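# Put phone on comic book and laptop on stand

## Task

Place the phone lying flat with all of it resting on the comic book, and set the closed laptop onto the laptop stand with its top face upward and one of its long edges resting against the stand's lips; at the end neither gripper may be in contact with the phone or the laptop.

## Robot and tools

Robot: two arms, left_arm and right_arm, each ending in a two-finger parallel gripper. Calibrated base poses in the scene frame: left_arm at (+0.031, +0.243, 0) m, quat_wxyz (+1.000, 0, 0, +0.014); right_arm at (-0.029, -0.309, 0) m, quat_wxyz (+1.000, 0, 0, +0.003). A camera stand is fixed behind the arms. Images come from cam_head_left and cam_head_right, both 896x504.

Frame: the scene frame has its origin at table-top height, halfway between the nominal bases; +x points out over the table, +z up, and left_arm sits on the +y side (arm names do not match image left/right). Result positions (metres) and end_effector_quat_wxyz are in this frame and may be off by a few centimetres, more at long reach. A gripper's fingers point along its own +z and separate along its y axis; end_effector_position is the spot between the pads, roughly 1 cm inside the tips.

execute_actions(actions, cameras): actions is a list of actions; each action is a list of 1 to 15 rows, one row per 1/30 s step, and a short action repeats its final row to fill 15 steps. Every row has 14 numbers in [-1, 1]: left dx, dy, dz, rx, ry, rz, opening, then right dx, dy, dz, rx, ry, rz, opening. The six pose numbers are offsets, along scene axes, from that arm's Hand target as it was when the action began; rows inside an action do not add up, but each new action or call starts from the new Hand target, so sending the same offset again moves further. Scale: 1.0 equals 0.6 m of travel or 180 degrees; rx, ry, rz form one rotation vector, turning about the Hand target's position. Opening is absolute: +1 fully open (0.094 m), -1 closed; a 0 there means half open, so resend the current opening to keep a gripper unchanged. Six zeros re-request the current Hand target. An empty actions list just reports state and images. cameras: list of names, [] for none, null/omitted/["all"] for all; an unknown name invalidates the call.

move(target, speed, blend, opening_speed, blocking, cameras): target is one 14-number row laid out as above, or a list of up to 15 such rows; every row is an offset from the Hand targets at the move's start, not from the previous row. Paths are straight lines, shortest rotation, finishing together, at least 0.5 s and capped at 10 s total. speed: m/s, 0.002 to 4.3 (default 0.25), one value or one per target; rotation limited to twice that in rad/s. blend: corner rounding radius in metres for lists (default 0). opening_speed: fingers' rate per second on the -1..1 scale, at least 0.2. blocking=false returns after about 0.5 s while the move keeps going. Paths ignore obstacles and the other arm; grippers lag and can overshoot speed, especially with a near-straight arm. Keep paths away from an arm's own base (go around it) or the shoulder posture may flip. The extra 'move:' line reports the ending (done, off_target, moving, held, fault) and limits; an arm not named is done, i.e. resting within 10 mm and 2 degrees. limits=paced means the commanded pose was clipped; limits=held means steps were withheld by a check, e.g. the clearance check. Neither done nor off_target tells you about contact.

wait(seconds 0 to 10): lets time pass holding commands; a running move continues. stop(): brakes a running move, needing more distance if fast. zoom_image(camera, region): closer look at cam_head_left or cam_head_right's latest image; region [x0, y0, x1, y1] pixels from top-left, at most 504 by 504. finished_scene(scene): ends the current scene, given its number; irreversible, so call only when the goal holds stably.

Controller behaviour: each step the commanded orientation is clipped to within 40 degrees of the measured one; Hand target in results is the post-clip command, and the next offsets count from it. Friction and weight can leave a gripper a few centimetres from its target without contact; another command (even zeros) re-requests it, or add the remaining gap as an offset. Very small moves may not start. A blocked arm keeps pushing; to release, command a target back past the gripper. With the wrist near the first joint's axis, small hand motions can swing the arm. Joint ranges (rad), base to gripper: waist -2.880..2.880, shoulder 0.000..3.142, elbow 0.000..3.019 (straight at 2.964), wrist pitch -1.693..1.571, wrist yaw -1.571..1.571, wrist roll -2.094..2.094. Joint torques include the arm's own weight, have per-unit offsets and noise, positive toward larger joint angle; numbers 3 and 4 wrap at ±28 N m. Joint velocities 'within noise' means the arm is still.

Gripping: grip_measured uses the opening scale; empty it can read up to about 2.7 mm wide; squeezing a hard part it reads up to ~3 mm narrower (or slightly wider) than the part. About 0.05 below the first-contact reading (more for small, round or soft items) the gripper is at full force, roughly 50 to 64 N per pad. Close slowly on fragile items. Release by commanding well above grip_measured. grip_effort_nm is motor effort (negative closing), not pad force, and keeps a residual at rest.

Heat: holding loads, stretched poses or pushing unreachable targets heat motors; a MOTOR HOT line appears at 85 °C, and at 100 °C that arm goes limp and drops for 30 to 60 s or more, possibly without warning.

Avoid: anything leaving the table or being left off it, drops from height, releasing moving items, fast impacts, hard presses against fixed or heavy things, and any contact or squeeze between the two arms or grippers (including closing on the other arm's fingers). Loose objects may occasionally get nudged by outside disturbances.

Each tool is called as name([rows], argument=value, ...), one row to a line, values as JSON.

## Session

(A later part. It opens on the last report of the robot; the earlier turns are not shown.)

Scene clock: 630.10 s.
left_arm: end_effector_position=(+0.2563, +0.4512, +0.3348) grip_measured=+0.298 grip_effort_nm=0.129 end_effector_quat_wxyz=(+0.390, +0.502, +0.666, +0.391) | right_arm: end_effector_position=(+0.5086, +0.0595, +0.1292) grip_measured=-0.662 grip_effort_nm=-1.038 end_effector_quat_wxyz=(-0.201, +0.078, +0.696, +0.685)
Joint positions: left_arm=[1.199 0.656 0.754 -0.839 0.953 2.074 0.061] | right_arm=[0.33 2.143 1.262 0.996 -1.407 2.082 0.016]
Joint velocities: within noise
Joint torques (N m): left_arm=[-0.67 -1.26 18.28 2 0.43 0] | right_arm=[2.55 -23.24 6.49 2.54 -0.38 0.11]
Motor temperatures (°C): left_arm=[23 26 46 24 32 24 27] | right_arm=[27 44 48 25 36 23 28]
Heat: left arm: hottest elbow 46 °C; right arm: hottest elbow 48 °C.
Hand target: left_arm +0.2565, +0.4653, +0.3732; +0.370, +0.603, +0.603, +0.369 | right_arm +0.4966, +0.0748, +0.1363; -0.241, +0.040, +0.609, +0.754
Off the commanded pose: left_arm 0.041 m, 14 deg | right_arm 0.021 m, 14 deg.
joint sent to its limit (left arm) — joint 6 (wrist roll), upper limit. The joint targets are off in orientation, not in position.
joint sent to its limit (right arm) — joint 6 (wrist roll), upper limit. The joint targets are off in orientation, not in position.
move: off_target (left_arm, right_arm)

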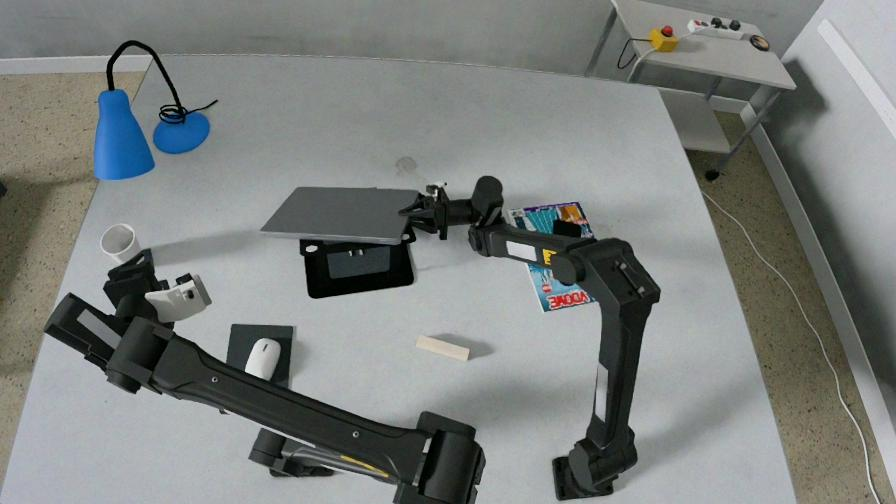

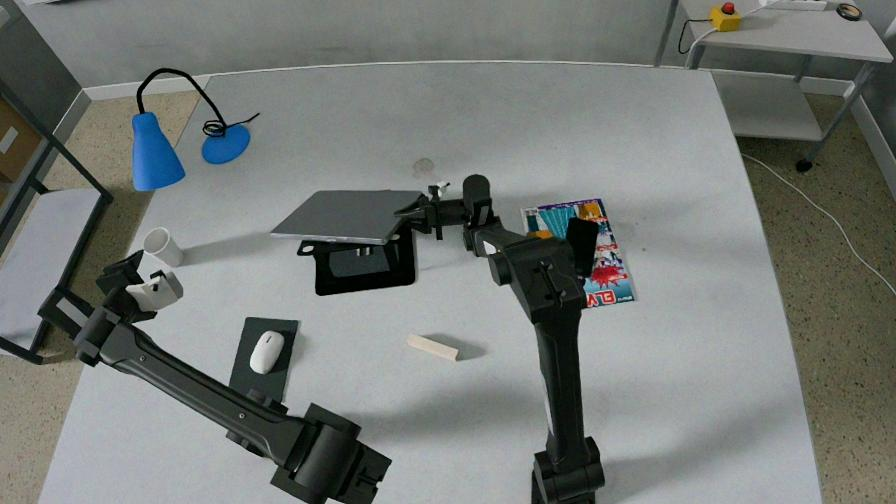

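move(target=[0,0,0,0,0,0,0.3,0,0,0.22,0,0,0,-1], speed=0.12)

zoom_image(camera="cam_head_left", region=[230, 130, 530, 300])

zoom_image(camera="cam_head_right", region=[250, 130, 550, 300])

Scene clock: 640.57 s.
left_arm: end_effector_position=(+0.2563, +0.4512, +0.3348) grip_measured=+0.298 grip_effort_nm=0.129 end_effector_quat_wxyz=(+0.390, +0.503, +0.665, +0.391) | right_arm: end_effector_position=(+0.5015, +0.0648, +0.1664) grip_measured=-0.662 grip_effort_nm=-1.043 end_effector_quat_wxyz=(-0.254, +0.121, +0.698, +0.658)
Joint positions: left_arm=[1.199 0.656 0.754 -0.839 0.953 2.074 0.061] | right_arm=[0.342 2.04 1.262 0.75 -1.42 2.082 0.016]
Joint velocities: within noise
Joint torques (N m): left_arm=[0.15 -1.9 18.28 1.87 0.5 -0.01] | right_arm=[1.73 -32.79 10.06 1.91 -0.61 0.1]
Motor temperatures (°C): left_arm=[23 26 46 24 32 24 27] | right_arm=[27 45 45 25 35 23 28]
Heat: left arm: hottest elbow 46 °C; right arm: hottest shoulder 45 °C.
Hand target: left_arm +0.2565, +0.4653, +0.3732; +0.370, +0.603, +0.603, +0.369 | right_arm +0.4966, +0.0748, +0.2683; -0.241, +0.040, +0.609, +0.754
Off the commanded pose: left_arm 0.041 m, 14 deg | right_arm 0.102 m, 18 deg.
joint sent to its limit (left arm) — joint 6 (wrist roll), upper limit. The joint targets are off in orientation, not in position.
joint sent to its limit (right arm) — joint 6 (wrist roll), upper limit. The joint targets are off in position and orientation.
move: off_target (left_arm, right_arm)

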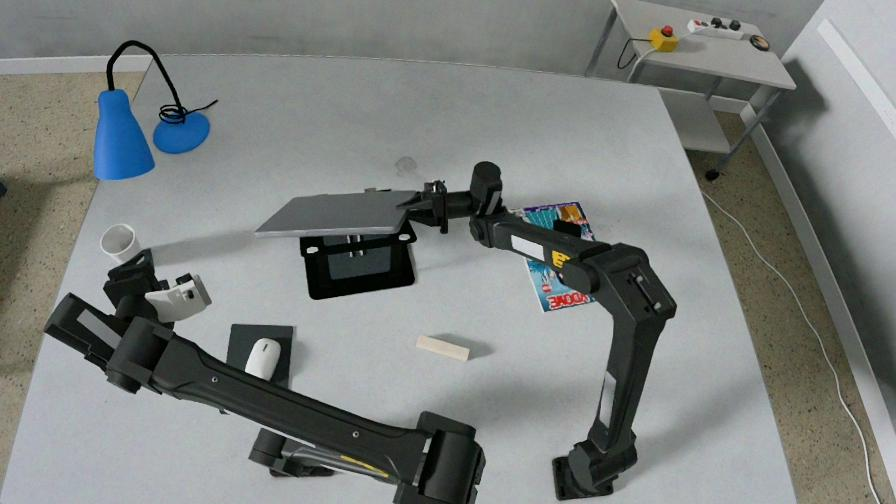

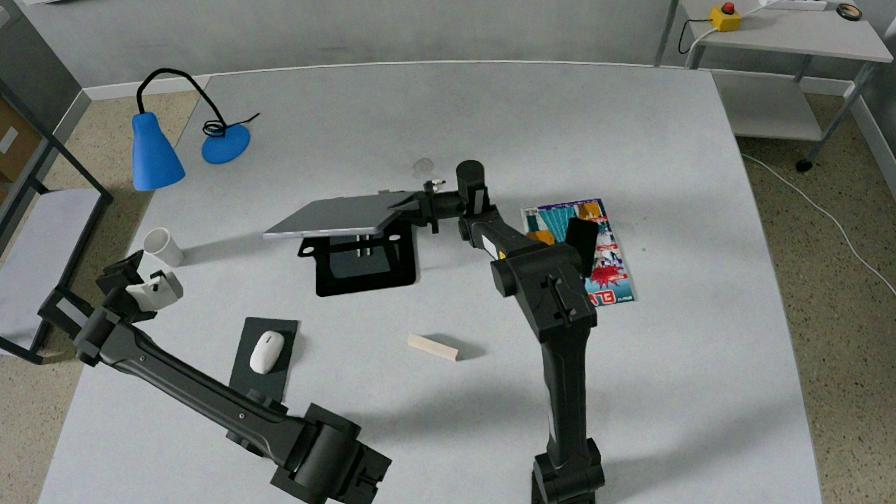

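Scaled by 1.680.

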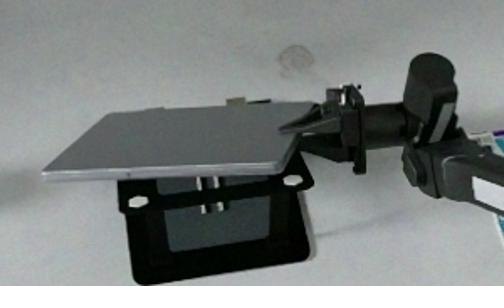

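Scaled by 1.680.

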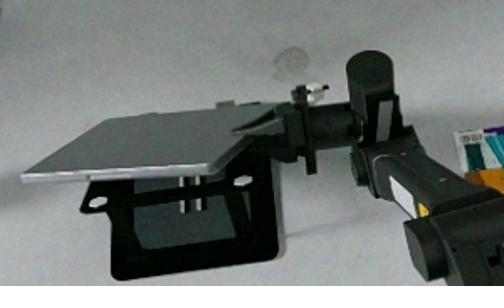

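move([
  [0,0,0,0,0,0,0.3,-0.01,-0.08,0,0.012,0,0.024,-1],
  [0,0,0,0,0,0,0.3,-0.01,-0.08,-0.15,0.012,0.0,0.024,-1],
], speed=0.1)

zoom_image(camera="cam_head_left", region=[230, 130, 530, 300])

zoom_image(camera="cam_head_right", region=[250, 130, 550, 300])

Scene clock: 648.70 s.
left_arm: end_effector_position=(+0.2563, +0.4512, +0.3348) grip_measured=+0.298 grip_effort_nm=0.125 end_effector_quat_wxyz=(+0.390, +0.503, +0.665, +0.391) | right_arm: end_effector_position=(+0.4886, +0.0297, +0.1535) grip_measured=-0.662 grip_effort_nm=-1.043 end_effector_quat_wxyz=(-0.258, +0.055, +0.705, +0.658)
Joint positions: left_arm=[1.199 0.656 0.754 -0.839 0.953 2.074 0.061] | right_arm=[0.29 2.053 1.238 0.776 -1.57 1.983 0.016]
Joint velocities: within noise
Joint torques (N m): left_arm=[0.03 -2.2 18.59 2.02 0.43 0] | right_arm=[0.09 -24.94 7.36 1.74 -0.49 -0.07]
Motor temperatures (°C): left_arm=[23 26 46 24 32 24 27] | right_arm=[27 47 45 25 35 23 28]
Heat: left arm: hottest elbow 46 °C; right arm: hottest shoulder 47 °C.
Hand target: left_arm +0.2565, +0.4653, +0.3732; +0.370, +0.603, +0.603, +0.369 | right_arm +0.4906, +0.0268, +0.1782; -0.270, +0.013, +0.596, +0.756
Off the commanded pose: left_arm 0.041 m, 14 deg | right_arm 0.025 m, 18 deg.
joint sent to its limit (left arm) — joint 6 (wrist roll), upper limit. The joint targets are off in orientation, not in position.
joint sent to its limit (right arm) — joint 5 (wrist yaw), lower limit. The joint targets are off in orientation, not in position.
move: off_target (left_arm, right_arm)

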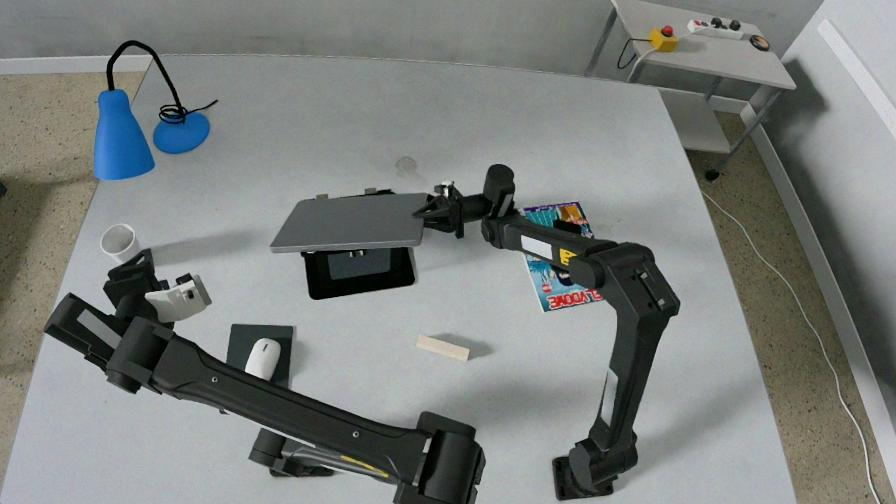

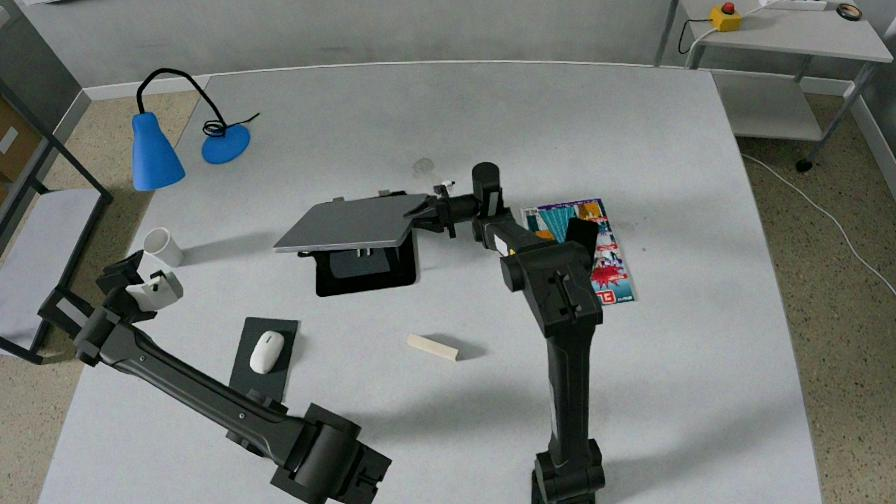

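Scaled by 1.680.

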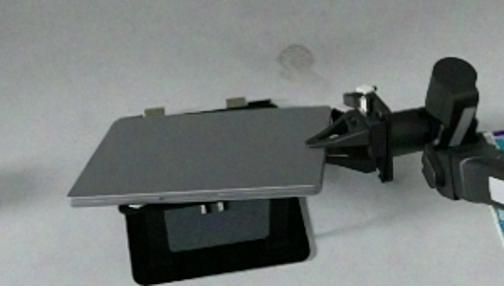

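Scaled by 1.680.

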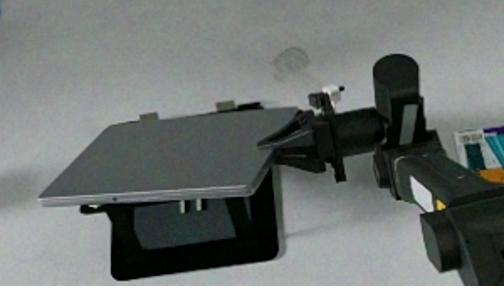

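move(target=[0,0,0,0,0,0,0.3,0.0,0,-0.06,0,0,0,-1], speed=0.08)

zoom_image(camera="cam_head_left", region=[230, 130, 530, 300])

zoom_image(camera="cam_head_right", region=[250, 130, 550, 300])

Scene clock: 654.87 s.
left_arm: end_effector_position=(+0.2563, +0.4512, +0.3348) grip_measured=+0.298 grip_effort_nm=0.125 end_effector_quat_wxyz=(+0.390, +0.503, +0.665, +0.391) | right_arm: end_effector_position=(+0.4887, +0.0297, +0.1394) grip_measured=-0.662 grip_effort_nm=-1.038 end_effector_quat_wxyz=(-0.256, +0.052, +0.705, +0.659)
Joint positions: left_arm=[1.199 0.656 0.754 -0.839 0.953 2.074 0.061] | right_arm=[0.29 2.078 1.238 0.778 -1.572 1.953 0.016]
Joint velocities: within noise
Joint torques (N m): left_arm=[-0.67 -1.67 18.14 2.06 0.48 0.02] | right_arm=[0.15 -22.07 6.93 2.13 -0.47 -0.27]
Motor temperatures (°C): left_arm=[23 26 46 24 32 24 27] | right_arm=[27 47 44 25 34 23 28]
Heat: left arm: hottest elbow 46 °C; right arm: hottest shoulder 47 °C.
Hand target: left_arm +0.2565, +0.4653, +0.3732; +0.370, +0.603, +0.603, +0.369 | right_arm +0.4905, +0.0269, +0.1422; -0.271, +0.013, +0.596, +0.756
Off the commanded pose: left_arm 0.041 m, 14 deg | right_arm 0.005 m, 17 deg.
joint sent to its limit (left arm) — joint 6 (wrist roll), upper limit. The joint targets are off in orientation, not in position.
joint sent to its limit (right arm) — joint 5 (wrist yaw), lower limit. The joint targets are off in orientation, not in position.
move: off_target (left_arm, right_arm)

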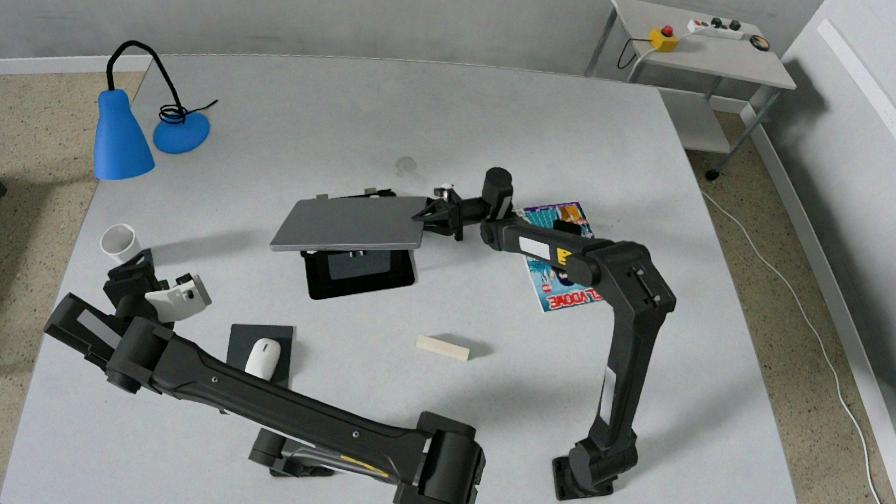

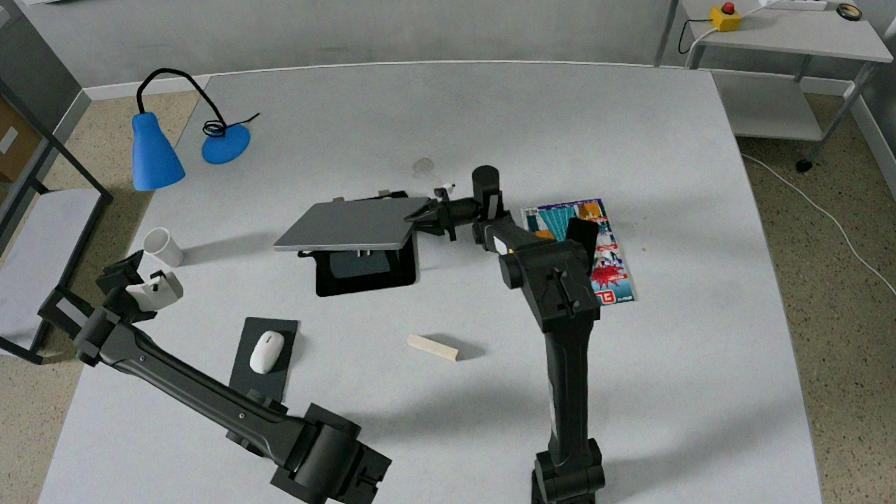

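Scaled by 1.680.

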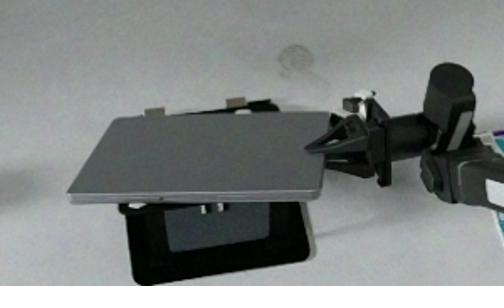

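Scaled by 1.680.

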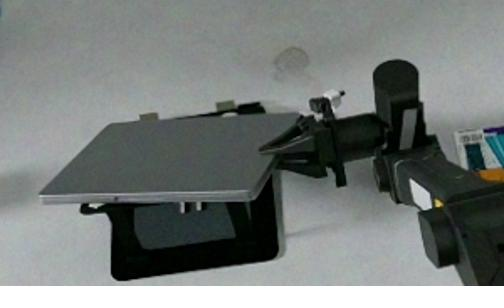

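move(target=[0,0,0,0,0,0,0.3,0.035,0,-0.05,0.01,0.03,0.02,-1], speed=0.08)

zoom_image(camera="cam_head_left", region=[230, 130, 530, 300])

zoom_image(camera="cam_head_right", region=[250, 130, 550, 300])

Scene clock: 660.37 s.
left_arm: end_effector_position=(+0.2563, +0.4512, +0.3348) grip_measured=+0.298 grip_effort_nm=0.129 end_effector_quat_wxyz=(+0.390, +0.503, +0.665, +0.391) | right_arm: end_effector_position=(+0.4963, +0.0285, +0.1266) grip_measured=-0.662 grip_effort_nm=-1.043 end_effector_quat_wxyz=(-0.260, +0.056, +0.705, +0.658)
Joint positions: left_arm=[1.199 0.656 0.754 -0.839 0.953 2.074 0.061] | right_arm=[0.285 2.114 1.262 0.778 -1.578 1.952 0.016]
Joint velocities: within noise
Joint torques (N m): left_arm=[0.03 -2.02 18.26 2.15 0.47 0.01] | right_arm=[-0.21 -18.78 9.44 0.66 -0.27 -0.02]
Motor temperatures (°C): left_arm=[23 26 46 24 32 24 27] | right_arm=[27 46 44 25 34 24 28]
Heat: left arm: hottest elbow 46 °C; right arm: hottest shoulder 46 °C.
Hand target: left_arm +0.2565, +0.4653, +0.3732; +0.370, +0.603, +0.603, +0.369 | right_arm +0.5116, +0.0269, +0.1124; -0.322, +0.025, +0.571, +0.755
Off the commanded pose: left_arm 0.041 m, 14 deg | right_arm 0.021 m, 21 deg.
joint sent to its limit (left arm) — joint 6 (wrist roll), upper limit. The joint targets are off in orientation, not in position.
joint sent to its limit (right arm) — joint 5 (wrist yaw), lower limit. The joint targets are off in orientation, not in position.
move: off_target (left_arm, right_arm)

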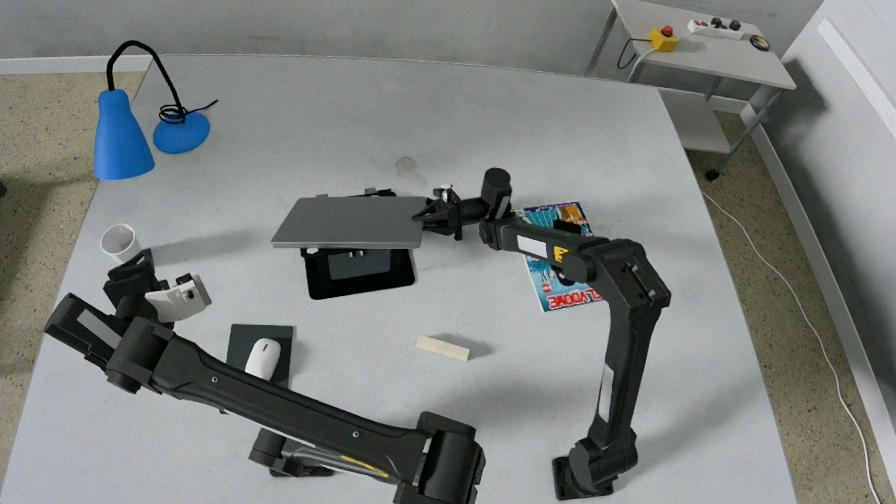

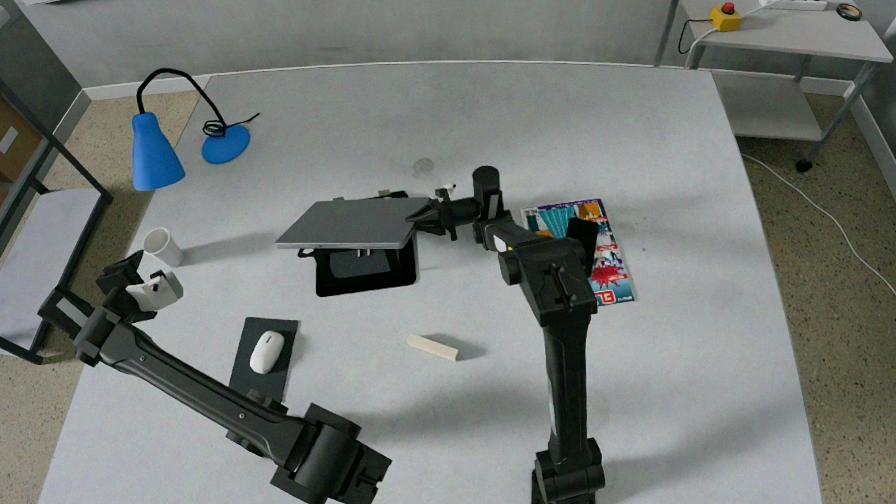

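Scaled by 1.680.

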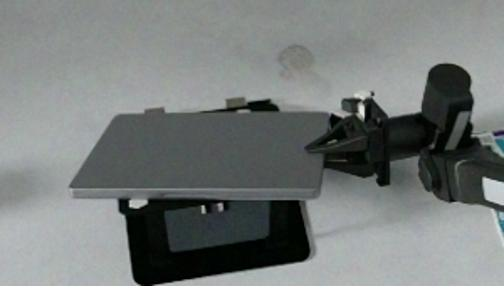

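Scaled by 1.680.

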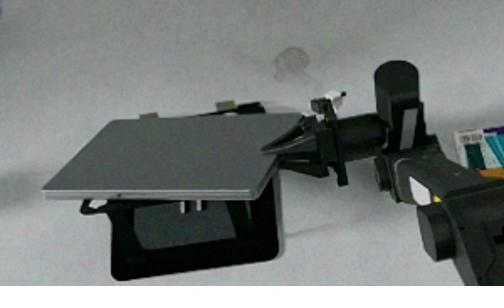

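move(target=[0,0,0,0,0,0,0.3,-0.025,0,0.03,0,0,0,-0.35], speed=0.08, opening_speed=0.4)

zoom_image(camera="cam_head_left", region=[230, 130, 530, 300])

zoom_image(camera="cam_head_right", region=[250, 130, 550, 300])

Scene clock: 668.53 s.
left_arm: end_effector_position=(+0.2563, +0.4512, +0.3348) grip_measured=+0.298 grip_effort_nm=0.129 end_effector_quat_wxyz=(+0.390, +0.503, +0.665, +0.391) | right_arm: end_effector_position=(+0.4953, +0.0279, +0.1227) grip_measured=-0.351 grip_effort_nm=0.066 end_effector_quat_wxyz=(-0.266, +0.059, +0.704, +0.656)
Joint positions: left_arm=[1.199 0.656 0.754 -0.839 0.953 2.074 0.061] | right_arm=[0.284 2.114 1.262 0.722 -1.583 1.909 0.03]
Joint velocities: within noise
Joint torques (N m): left_arm=[-0.44 -1.26 18.35 2.09 0.44 0.01] | right_arm=[0.38 -23.77 6.52 0.69 -0.14 0.05]
Motor temperatures (°C): left_arm=[23 26 46 24 32 24 27] | right_arm=[27 45 43 25 33 23 28]
Heat: left arm: hottest elbow 46 °C; right arm: hottest shoulder 45 °C.
Hand target: left_arm +0.2565, +0.4653, +0.3732; +0.370, +0.603, +0.603, +0.369 | right_arm +0.4966, +0.0268, +0.1304; -0.322, +0.025, +0.571, +0.755
Off the commanded pose: left_arm 0.041 m, 14 deg | right_arm 0.008 m, 21 deg.
joint sent to its limit (left arm) — joint 6 (wrist roll), upper limit. The joint targets are off in orientation, not in position.
joint sent to its limit (right arm) — joint 5 (wrist yaw), lower limit. The joint targets are off in orientation, not in position.
move: off_target (left_arm, right_arm)

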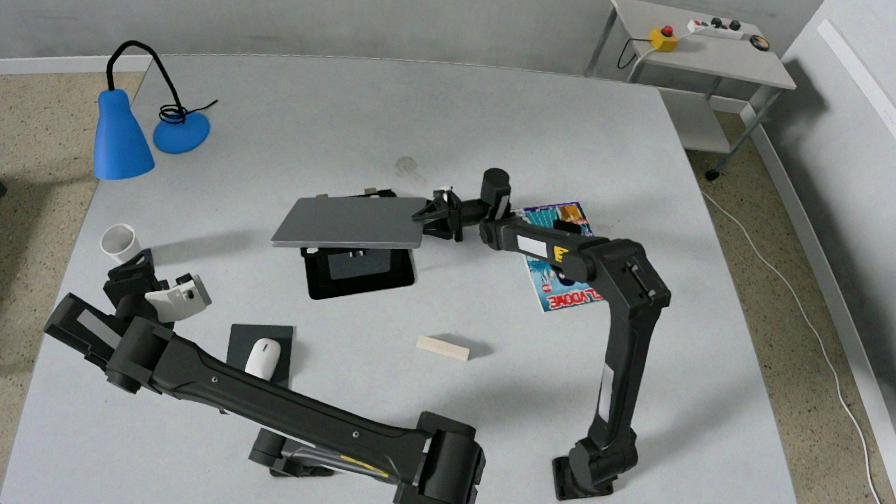

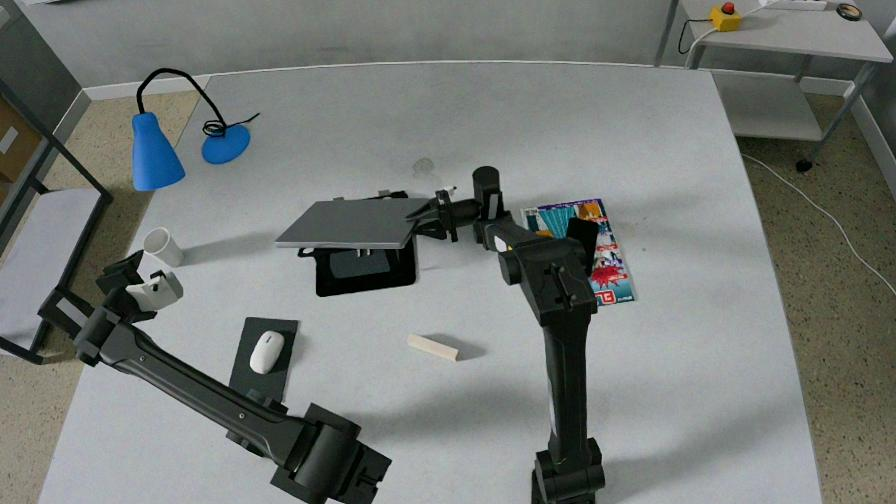

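Scaled by 1.680.

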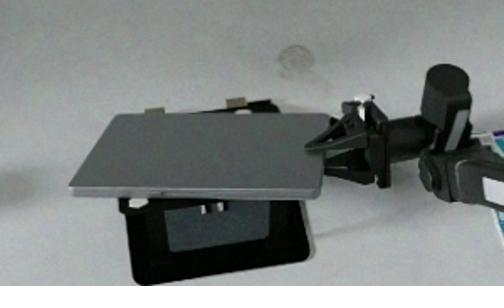

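Scaled by 1.680.

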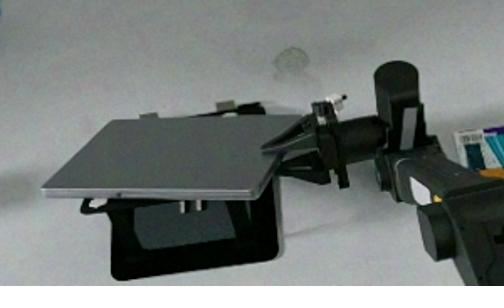

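move(target=[0,0,0,0,0,0,0.3,0.03,-0.12,0.015,0,0,0,-0.35], speed=0.12)

zoom_image(camera="cam_head_left", region=[230, 130, 530, 300])

zoom_image(camera="cam_head_right", region=[250, 130, 550, 300])

Scene clock: 674.07 s.
left_arm: end_effector_position=(+0.2563, +0.4512, +0.3348) grip_measured=+0.298 grip_effort_nm=0.129 end_effector_quat_wxyz=(+0.390, +0.503, +0.665, +0.391) | right_arm: end_effector_position=(+0.5162, -0.0387, +0.1312) grip_measured=-0.351 grip_effort_nm=0.071 end_effector_quat_wxyz=(-0.233, +0.107, +0.698, +0.668)
Joint positions: left_arm=[1.199 0.656 0.754 -0.839 0.953 2.074 0.061] | right_arm=[0.166 2.066 1.211 0.693 -1.583 1.896 0.03]
Joint velocities: within noise
Joint torques (N m): left_arm=[-0.32 -1.26 18.14 1.98 0.46 0.03] | right_arm=[-0.15 -23.94 5.37 0.84 -0.16 0.04]
Motor temperatures (°C): left_arm=[23 26 46 24 32 24 27] | right_arm=[27 45 43 25 33 23 28]
Heat: left arm: hottest elbow 46 °C; right arm: hottest shoulder 45 °C.
Hand target: left_arm +0.2565, +0.4653, +0.3732; +0.370, +0.603, +0.603, +0.369 | right_arm +0.5146, -0.0452, +0.1393; -0.322, +0.025, +0.571, +0.755
Off the commanded pose: left_arm 0.041 m, 14 deg | right_arm 0.011 m, 22 deg.
joint sent to its limit (left arm) — joint 6 (wrist roll), upper limit. The joint targets are off in orientation, not in position.
joint sent to its limit (right arm) — joint 5 (wrist yaw), lower limit. The joint targets are off in orientation, not in position.
move: off_target (left_arm, right_arm)

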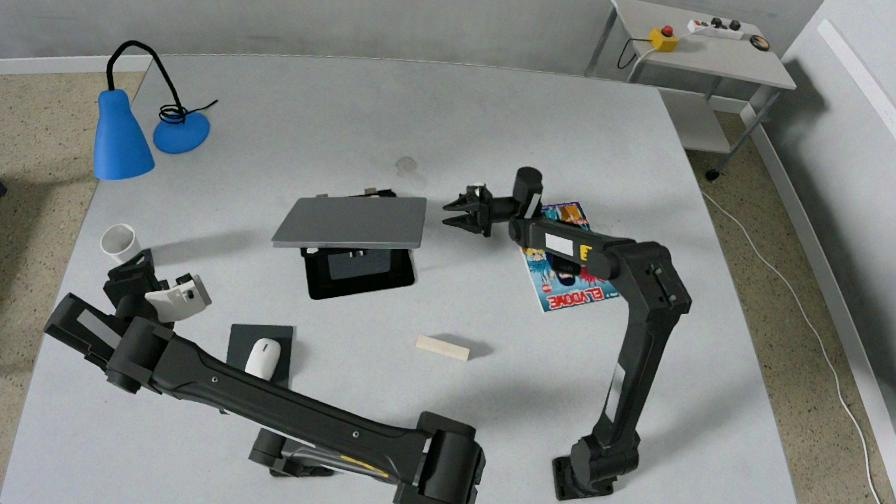

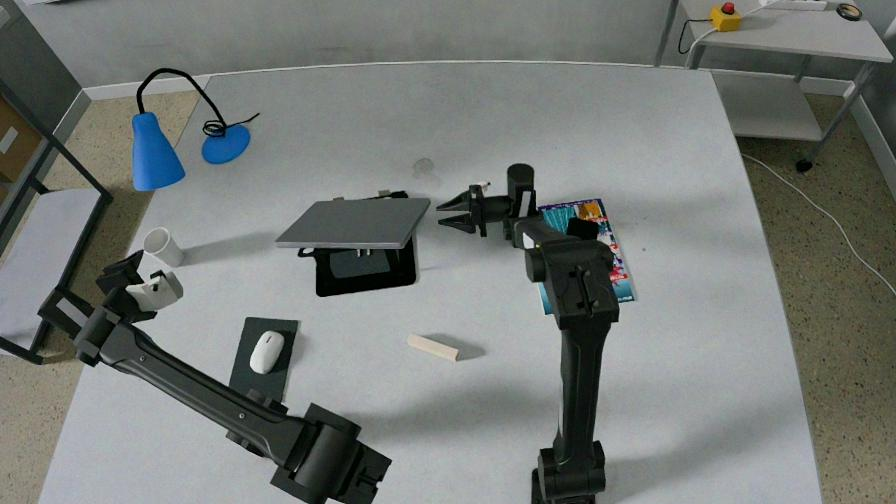

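Scaled by 1.680.

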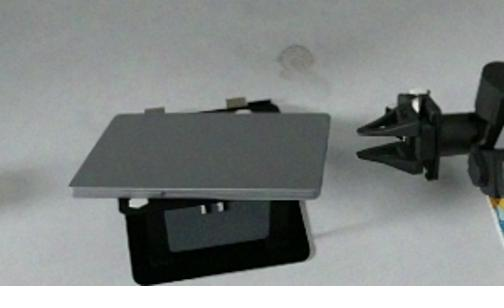

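Scaled by 1.680.

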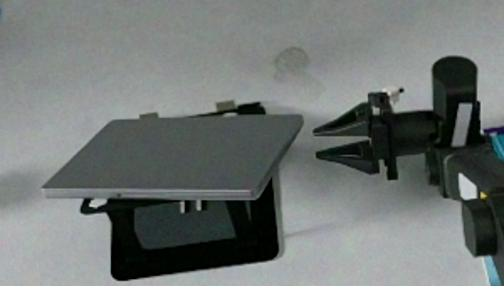

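move(target=[0.05,-0.58,-0.14,0,0,0,-1,0.05,-0.2,0.1,0,0,0,-0.35], speed=0.25)

Scene clock: 683.23 s.
left_arm: end_effector_position=(+0.2855, +0.1241, +0.2714) grip_measured=-0.981 grip_effort_nm=-0.994 end_effector_quat_wxyz=(+0.357, +0.608, +0.604, +0.373) | right_arm: end_effector_position=(+0.5475, -0.1605, +0.1914) grip_measured=-0.351 grip_effort_nm=0.066 end_effector_quat_wxyz=(-0.173, +0.194, +0.679, +0.686)
Joint positions: left_arm=[-0.904 0.494 0.574 -0.78 -0.761 1.07 0.001] | right_arm=[-0.048 1.925 1.183 0.571 -1.583 1.924 0.03]
Joint velocities: within noise
Joint torques (N m): left_arm=[-2.9 0.26 15.43 1.09 -0.44 -0.12] | right_arm=[-0.03 -22.53 6.39 0.76 -0.16 0.06]
Motor temperatures (°C): left_arm=[23 26 46 24 31 24 27] | right_arm=[27 44 41 25 32 23 27]
Heat: left arm: hottest elbow 46 °C; right arm: hottest shoulder 44 °C.
Hand target: left_arm +0.2865, +0.1172, +0.2892; +0.370, +0.603, +0.603, +0.369 | right_arm +0.5447, -0.1653, +0.1994; -0.322, +0.025, +0.571, +0.755
Off the commanded pose: left_arm 0.019 m, 2 deg | right_arm 0.010 m, 30 deg.
joint sent to its limit (right arm) — joint 5 (wrist yaw), lower limit. The joint targets are off in orientation, not in position.
move: off_target (left_arm, right_arm)

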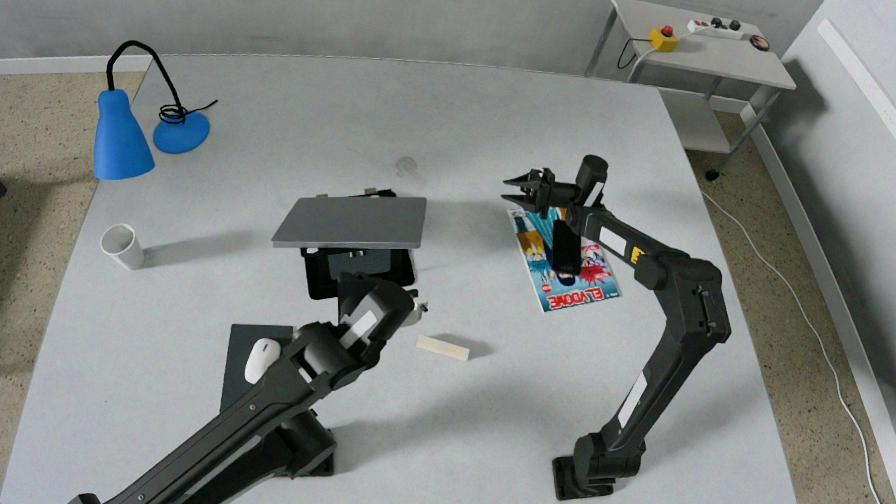

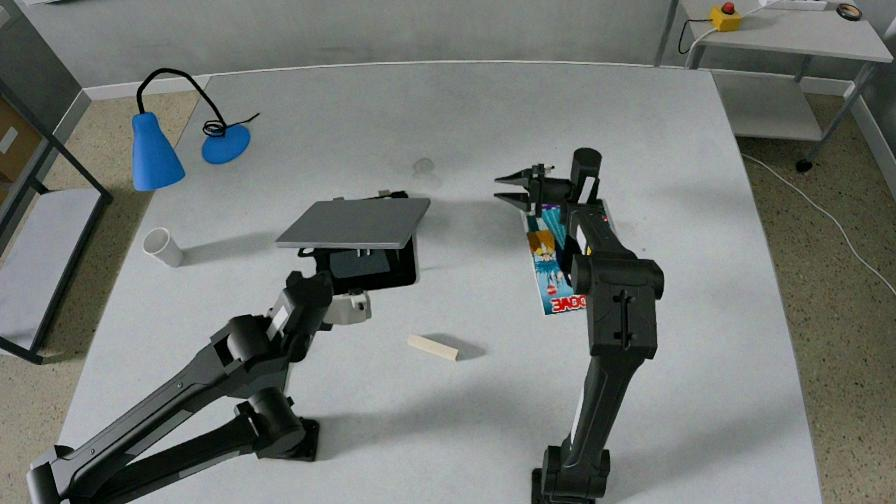

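move(target=[0.115,-0.065,-0.165,0,0,0,-1,0,0,0,0,0,0,-0.35], speed=0.2)

zoom_image(camera="cam_head_left", region=[230, 150, 530, 320])

zoom_image(camera="cam_head_right", region=[250, 150, 550, 320])

Scene clock: 686.90 s.
left_arm: end_effector_position=(+0.3521, +0.0747, +0.1943) grip_measured=-0.981 grip_effort_nm=-0.989 end_effector_quat_wxyz=(+0.372, +0.605, +0.601, +0.366) | right_arm: end_effector_position=(+0.5475, -0.1605, +0.1913) grip_measured=-0.351 grip_effort_nm=0.071 end_effector_quat_wxyz=(-0.173, +0.194, +0.679, +0.686)
Joint positions: left_arm=[-0.811 0.842 0.462 -0.24 -0.67 1.149 0.001] | right_arm=[-0.048 1.925 1.183 0.571 -1.583 1.924 0.03]
Joint velocities: within noise
Joint torques (N m): left_arm=[-0.03 -4.25 10.26 2.32 -0.08 0.04] | right_arm=[-0.03 -22.65 6.41 0.66 -0.17 0.06]
Motor temperatures (°C): left_arm=[23 26 46 24 31 24 27] | right_arm=[27 43 41 25 32 23 27]
Heat: left arm: hottest elbow 46 °C; right arm: hottest shoulder 43 °C.
Hand target: left_arm +0.3555, +0.0783, +0.1901; +0.369, +0.603, +0.603, +0.369 | right_arm +0.5447, -0.1653, +0.1994; -0.322, +0.025, +0.571, +0.755
Off the commanded pose: left_arm 0.006 m, 1 deg | right_arm 0.010 m, 30 deg.
joint sent to its limit (right arm) — joint 5 (wrist yaw), lower limit. The joint targets are off in orientation, not in position.
move: off_target (right_arm)

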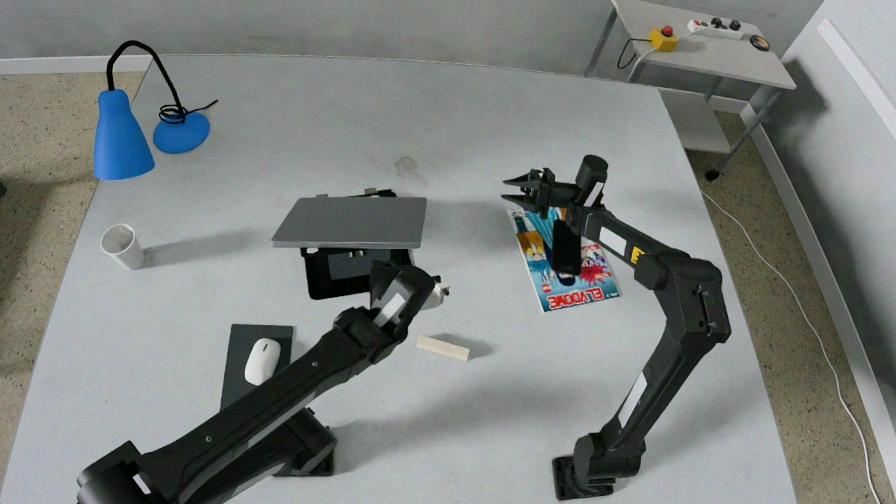

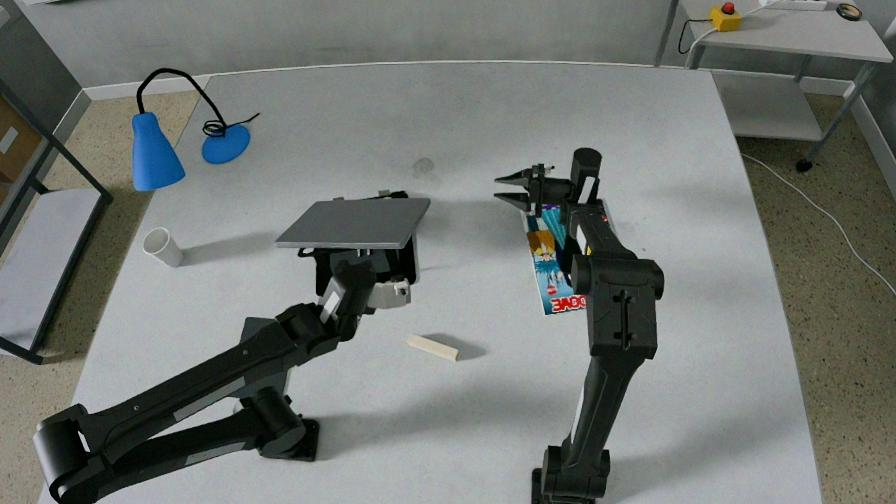

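Scaled by 1.680.

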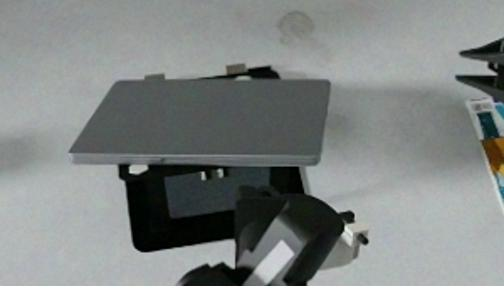

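Scaled by 1.680.

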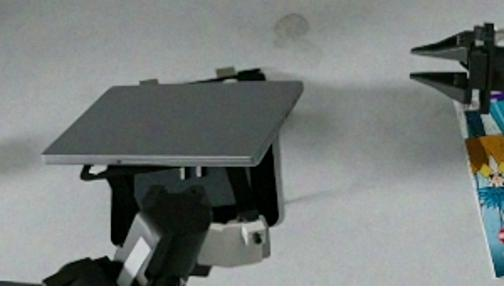

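move([
  [0.01,0,-0.045,0,0,0,-1,0,0,0,0,0,0,-0.35],
  [0.06,0,-0.068,0,0,0,-1,0,0,0,0,0,0,-0.35],
], speed=0.1)

zoom_image(camera="cam_head_left", region=[230, 150, 530, 320])

zoom_image(camera="cam_head_right", region=[250, 150, 550, 320])

Scene clock: 694.30 s.
left_arm: end_effector_position=(+0.3853, +0.0765, +0.1461) grip_measured=-0.981 grip_effort_nm=-0.994 end_effector_quat_wxyz=(+0.365, +0.609, +0.602, +0.365) | right_arm: end_effector_position=(+0.5475, -0.1605, +0.1913) grip_measured=-0.351 grip_effort_nm=0.071 end_effector_quat_wxyz=(-0.173, +0.194, +0.679, +0.686)
Joint positions: left_arm=[-0.716 1.039 0.417 0.026 -0.591 1.215 0.001] | right_arm=[-0.048 1.925 1.183 0.571 -1.583 1.924 0.03]
Joint velocities: within noise
Joint torques (N m): left_arm=[-0.5 -5.36 10.58 2.43 -0.1 0.05] | right_arm=[-0.03 -22.53 6.43 0.68 -0.16 0.06]
Motor temperatures (°C): left_arm=[23 26 45 24 31 24 28] | right_arm=[27 42 41 25 32 23 27]
Heat: left arm: hottest elbow 45 °C; right arm: hottest shoulder 42 °C.
Hand target: left_arm +0.3916, +0.0783, +0.1494; +0.369, +0.603, +0.603, +0.369 | right_arm +0.5447, -0.1653, +0.1994; -0.322, +0.025, +0.571, +0.755
Off the commanded pose: left_arm 0.007 m, 1 deg | right_arm 0.010 m, 30 deg.
joint sent to its limit (right arm) — joint 5 (wrist yaw), lower limit. The joint targets are off in orientation, not in position.
move: off_target (right_arm)

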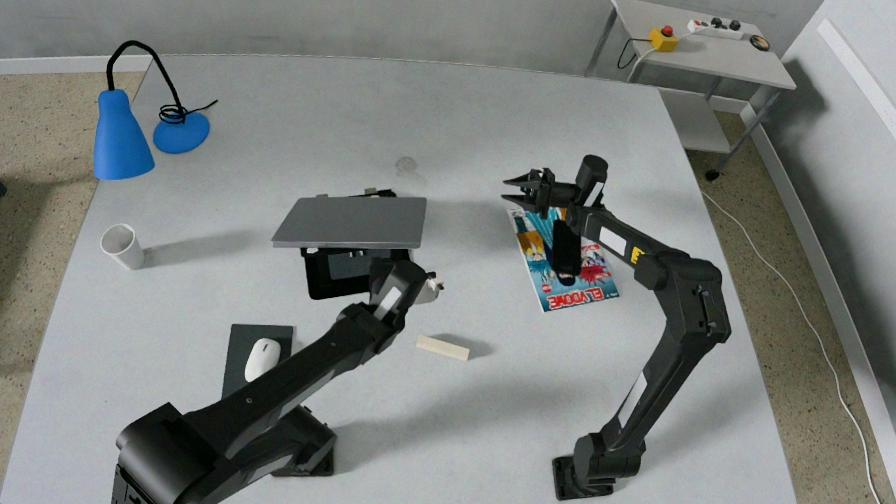

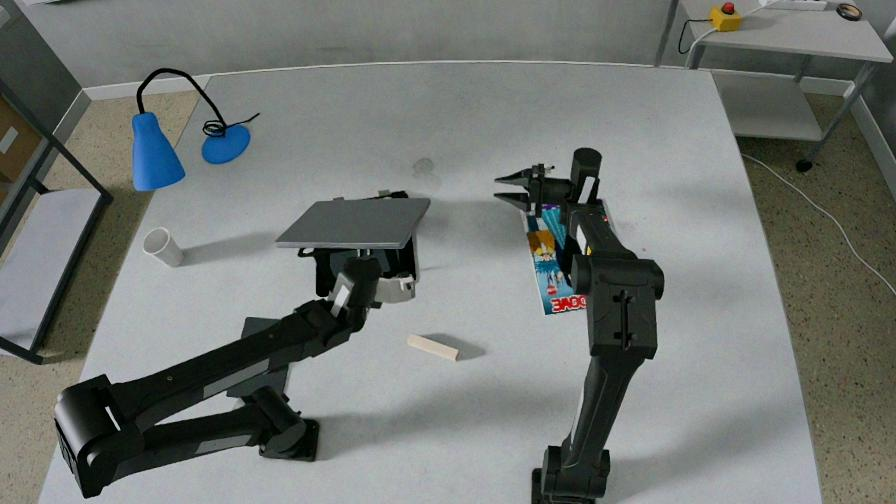

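Scaled by 1.680.

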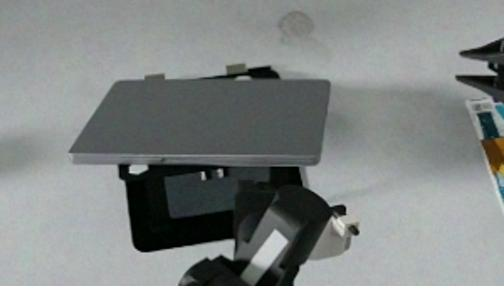

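Scaled by 1.680.

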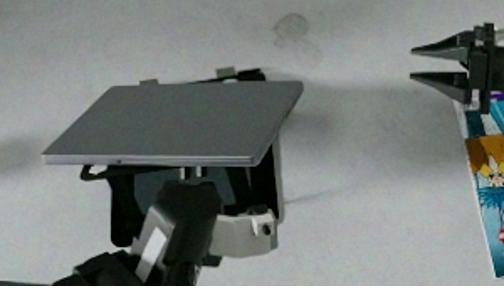

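zoom_image(camera="cam_head_left", region=[340, 230, 440, 290])

zoom_image(camera="cam_head_right", region=[320, 230, 420, 290])

Scaled by 5.040.

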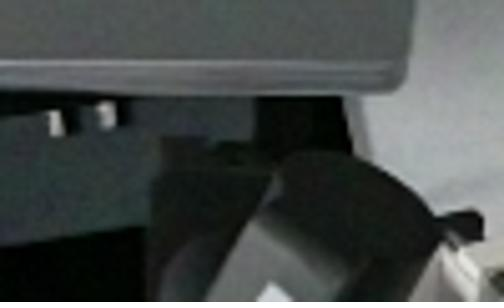

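Scaled by 5.040.

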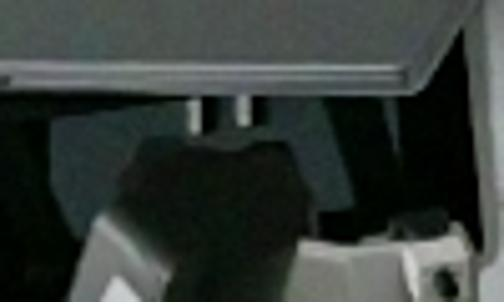

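move([
  [0,0,0.018,0,0,0,-1,0,0,0,0,0,0,-0.35],
  [0.04,0,0.006,0,0,0,-1,0,0,0,0,0,0,-0.35],
], speed=0.06)

zoom_image(camera="cam_head_left", region=[230, 150, 530, 320])

zoom_image(camera="cam_head_left", region=[340, 230, 440, 290])

Scene clock: 706.23 s.
left_arm: end_effector_position=(+0.3956, +0.0857, +0.1300) grip_measured=-0.981 grip_effort_nm=-0.994 end_effector_quat_wxyz=(+0.347, +0.619, +0.603, +0.362) | right_arm: end_effector_position=(+0.5475, -0.1605, +0.1913) grip_measured=-0.351 grip_effort_nm=0.066 end_effector_quat_wxyz=(-0.173, +0.194, +0.679, +0.686)
Joint positions: left_arm=[-0.664 1.091 0.417 0.055 -0.548 1.249 0.001] | right_arm=[-0.048 1.925 1.183 0.571 -1.583 1.924 0.03]
Joint velocities: within noise
Joint torques (N m): left_arm=[-0.21 -6.07 14.06 2.33 -0.12 0.02] | right_arm=[-0.03 -22.59 6.43 0.7 -0.16 0.06]
Motor temperatures (°C): left_arm=[23 26 44 24 31 24 28] | right_arm=[27 41 40 25 31 23 27]
Heat: left arm: hottest elbow 44 °C; right arm: hottest shoulder 41 °C.
Hand target: left_arm +0.4156, +0.0783, +0.1530; +0.369, +0.603, +0.603, +0.369 | right_arm +0.5447, -0.1653, +0.1994; -0.322, +0.025, +0.571, +0.755
Off the commanded pose: left_arm 0.031 m, 3 deg | right_arm 0.010 m, 30 deg.
joint sent to its limit (right arm) — joint 5 (wrist yaw), lower limit. The joint targets are off in orientation, not in position.
move: off_target (left_arm, right_arm)

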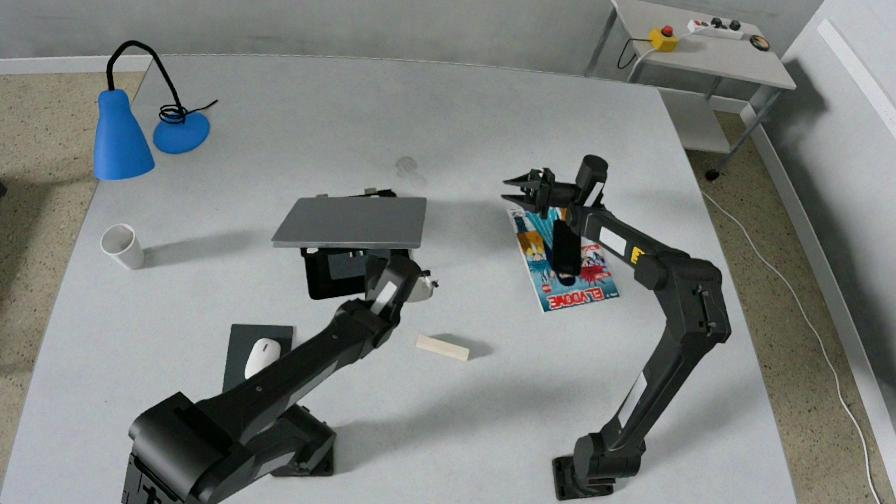

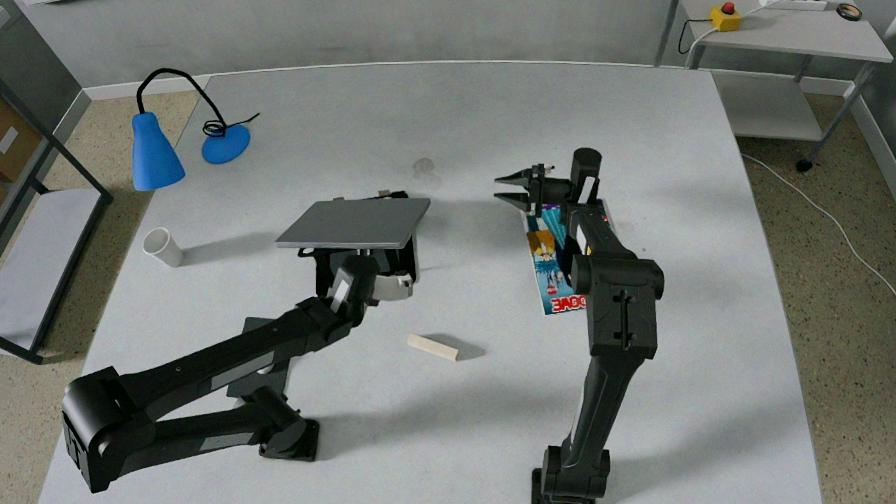

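Scaled by 1.680.

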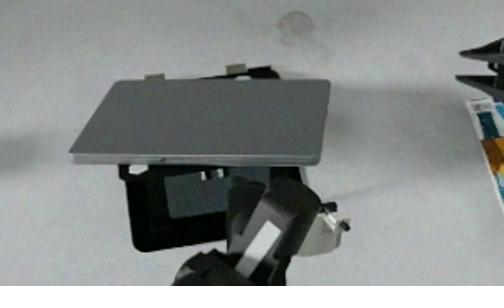

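Scaled by 5.040.

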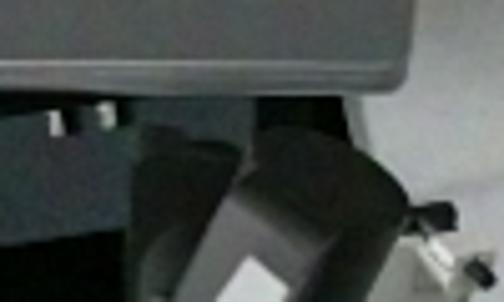

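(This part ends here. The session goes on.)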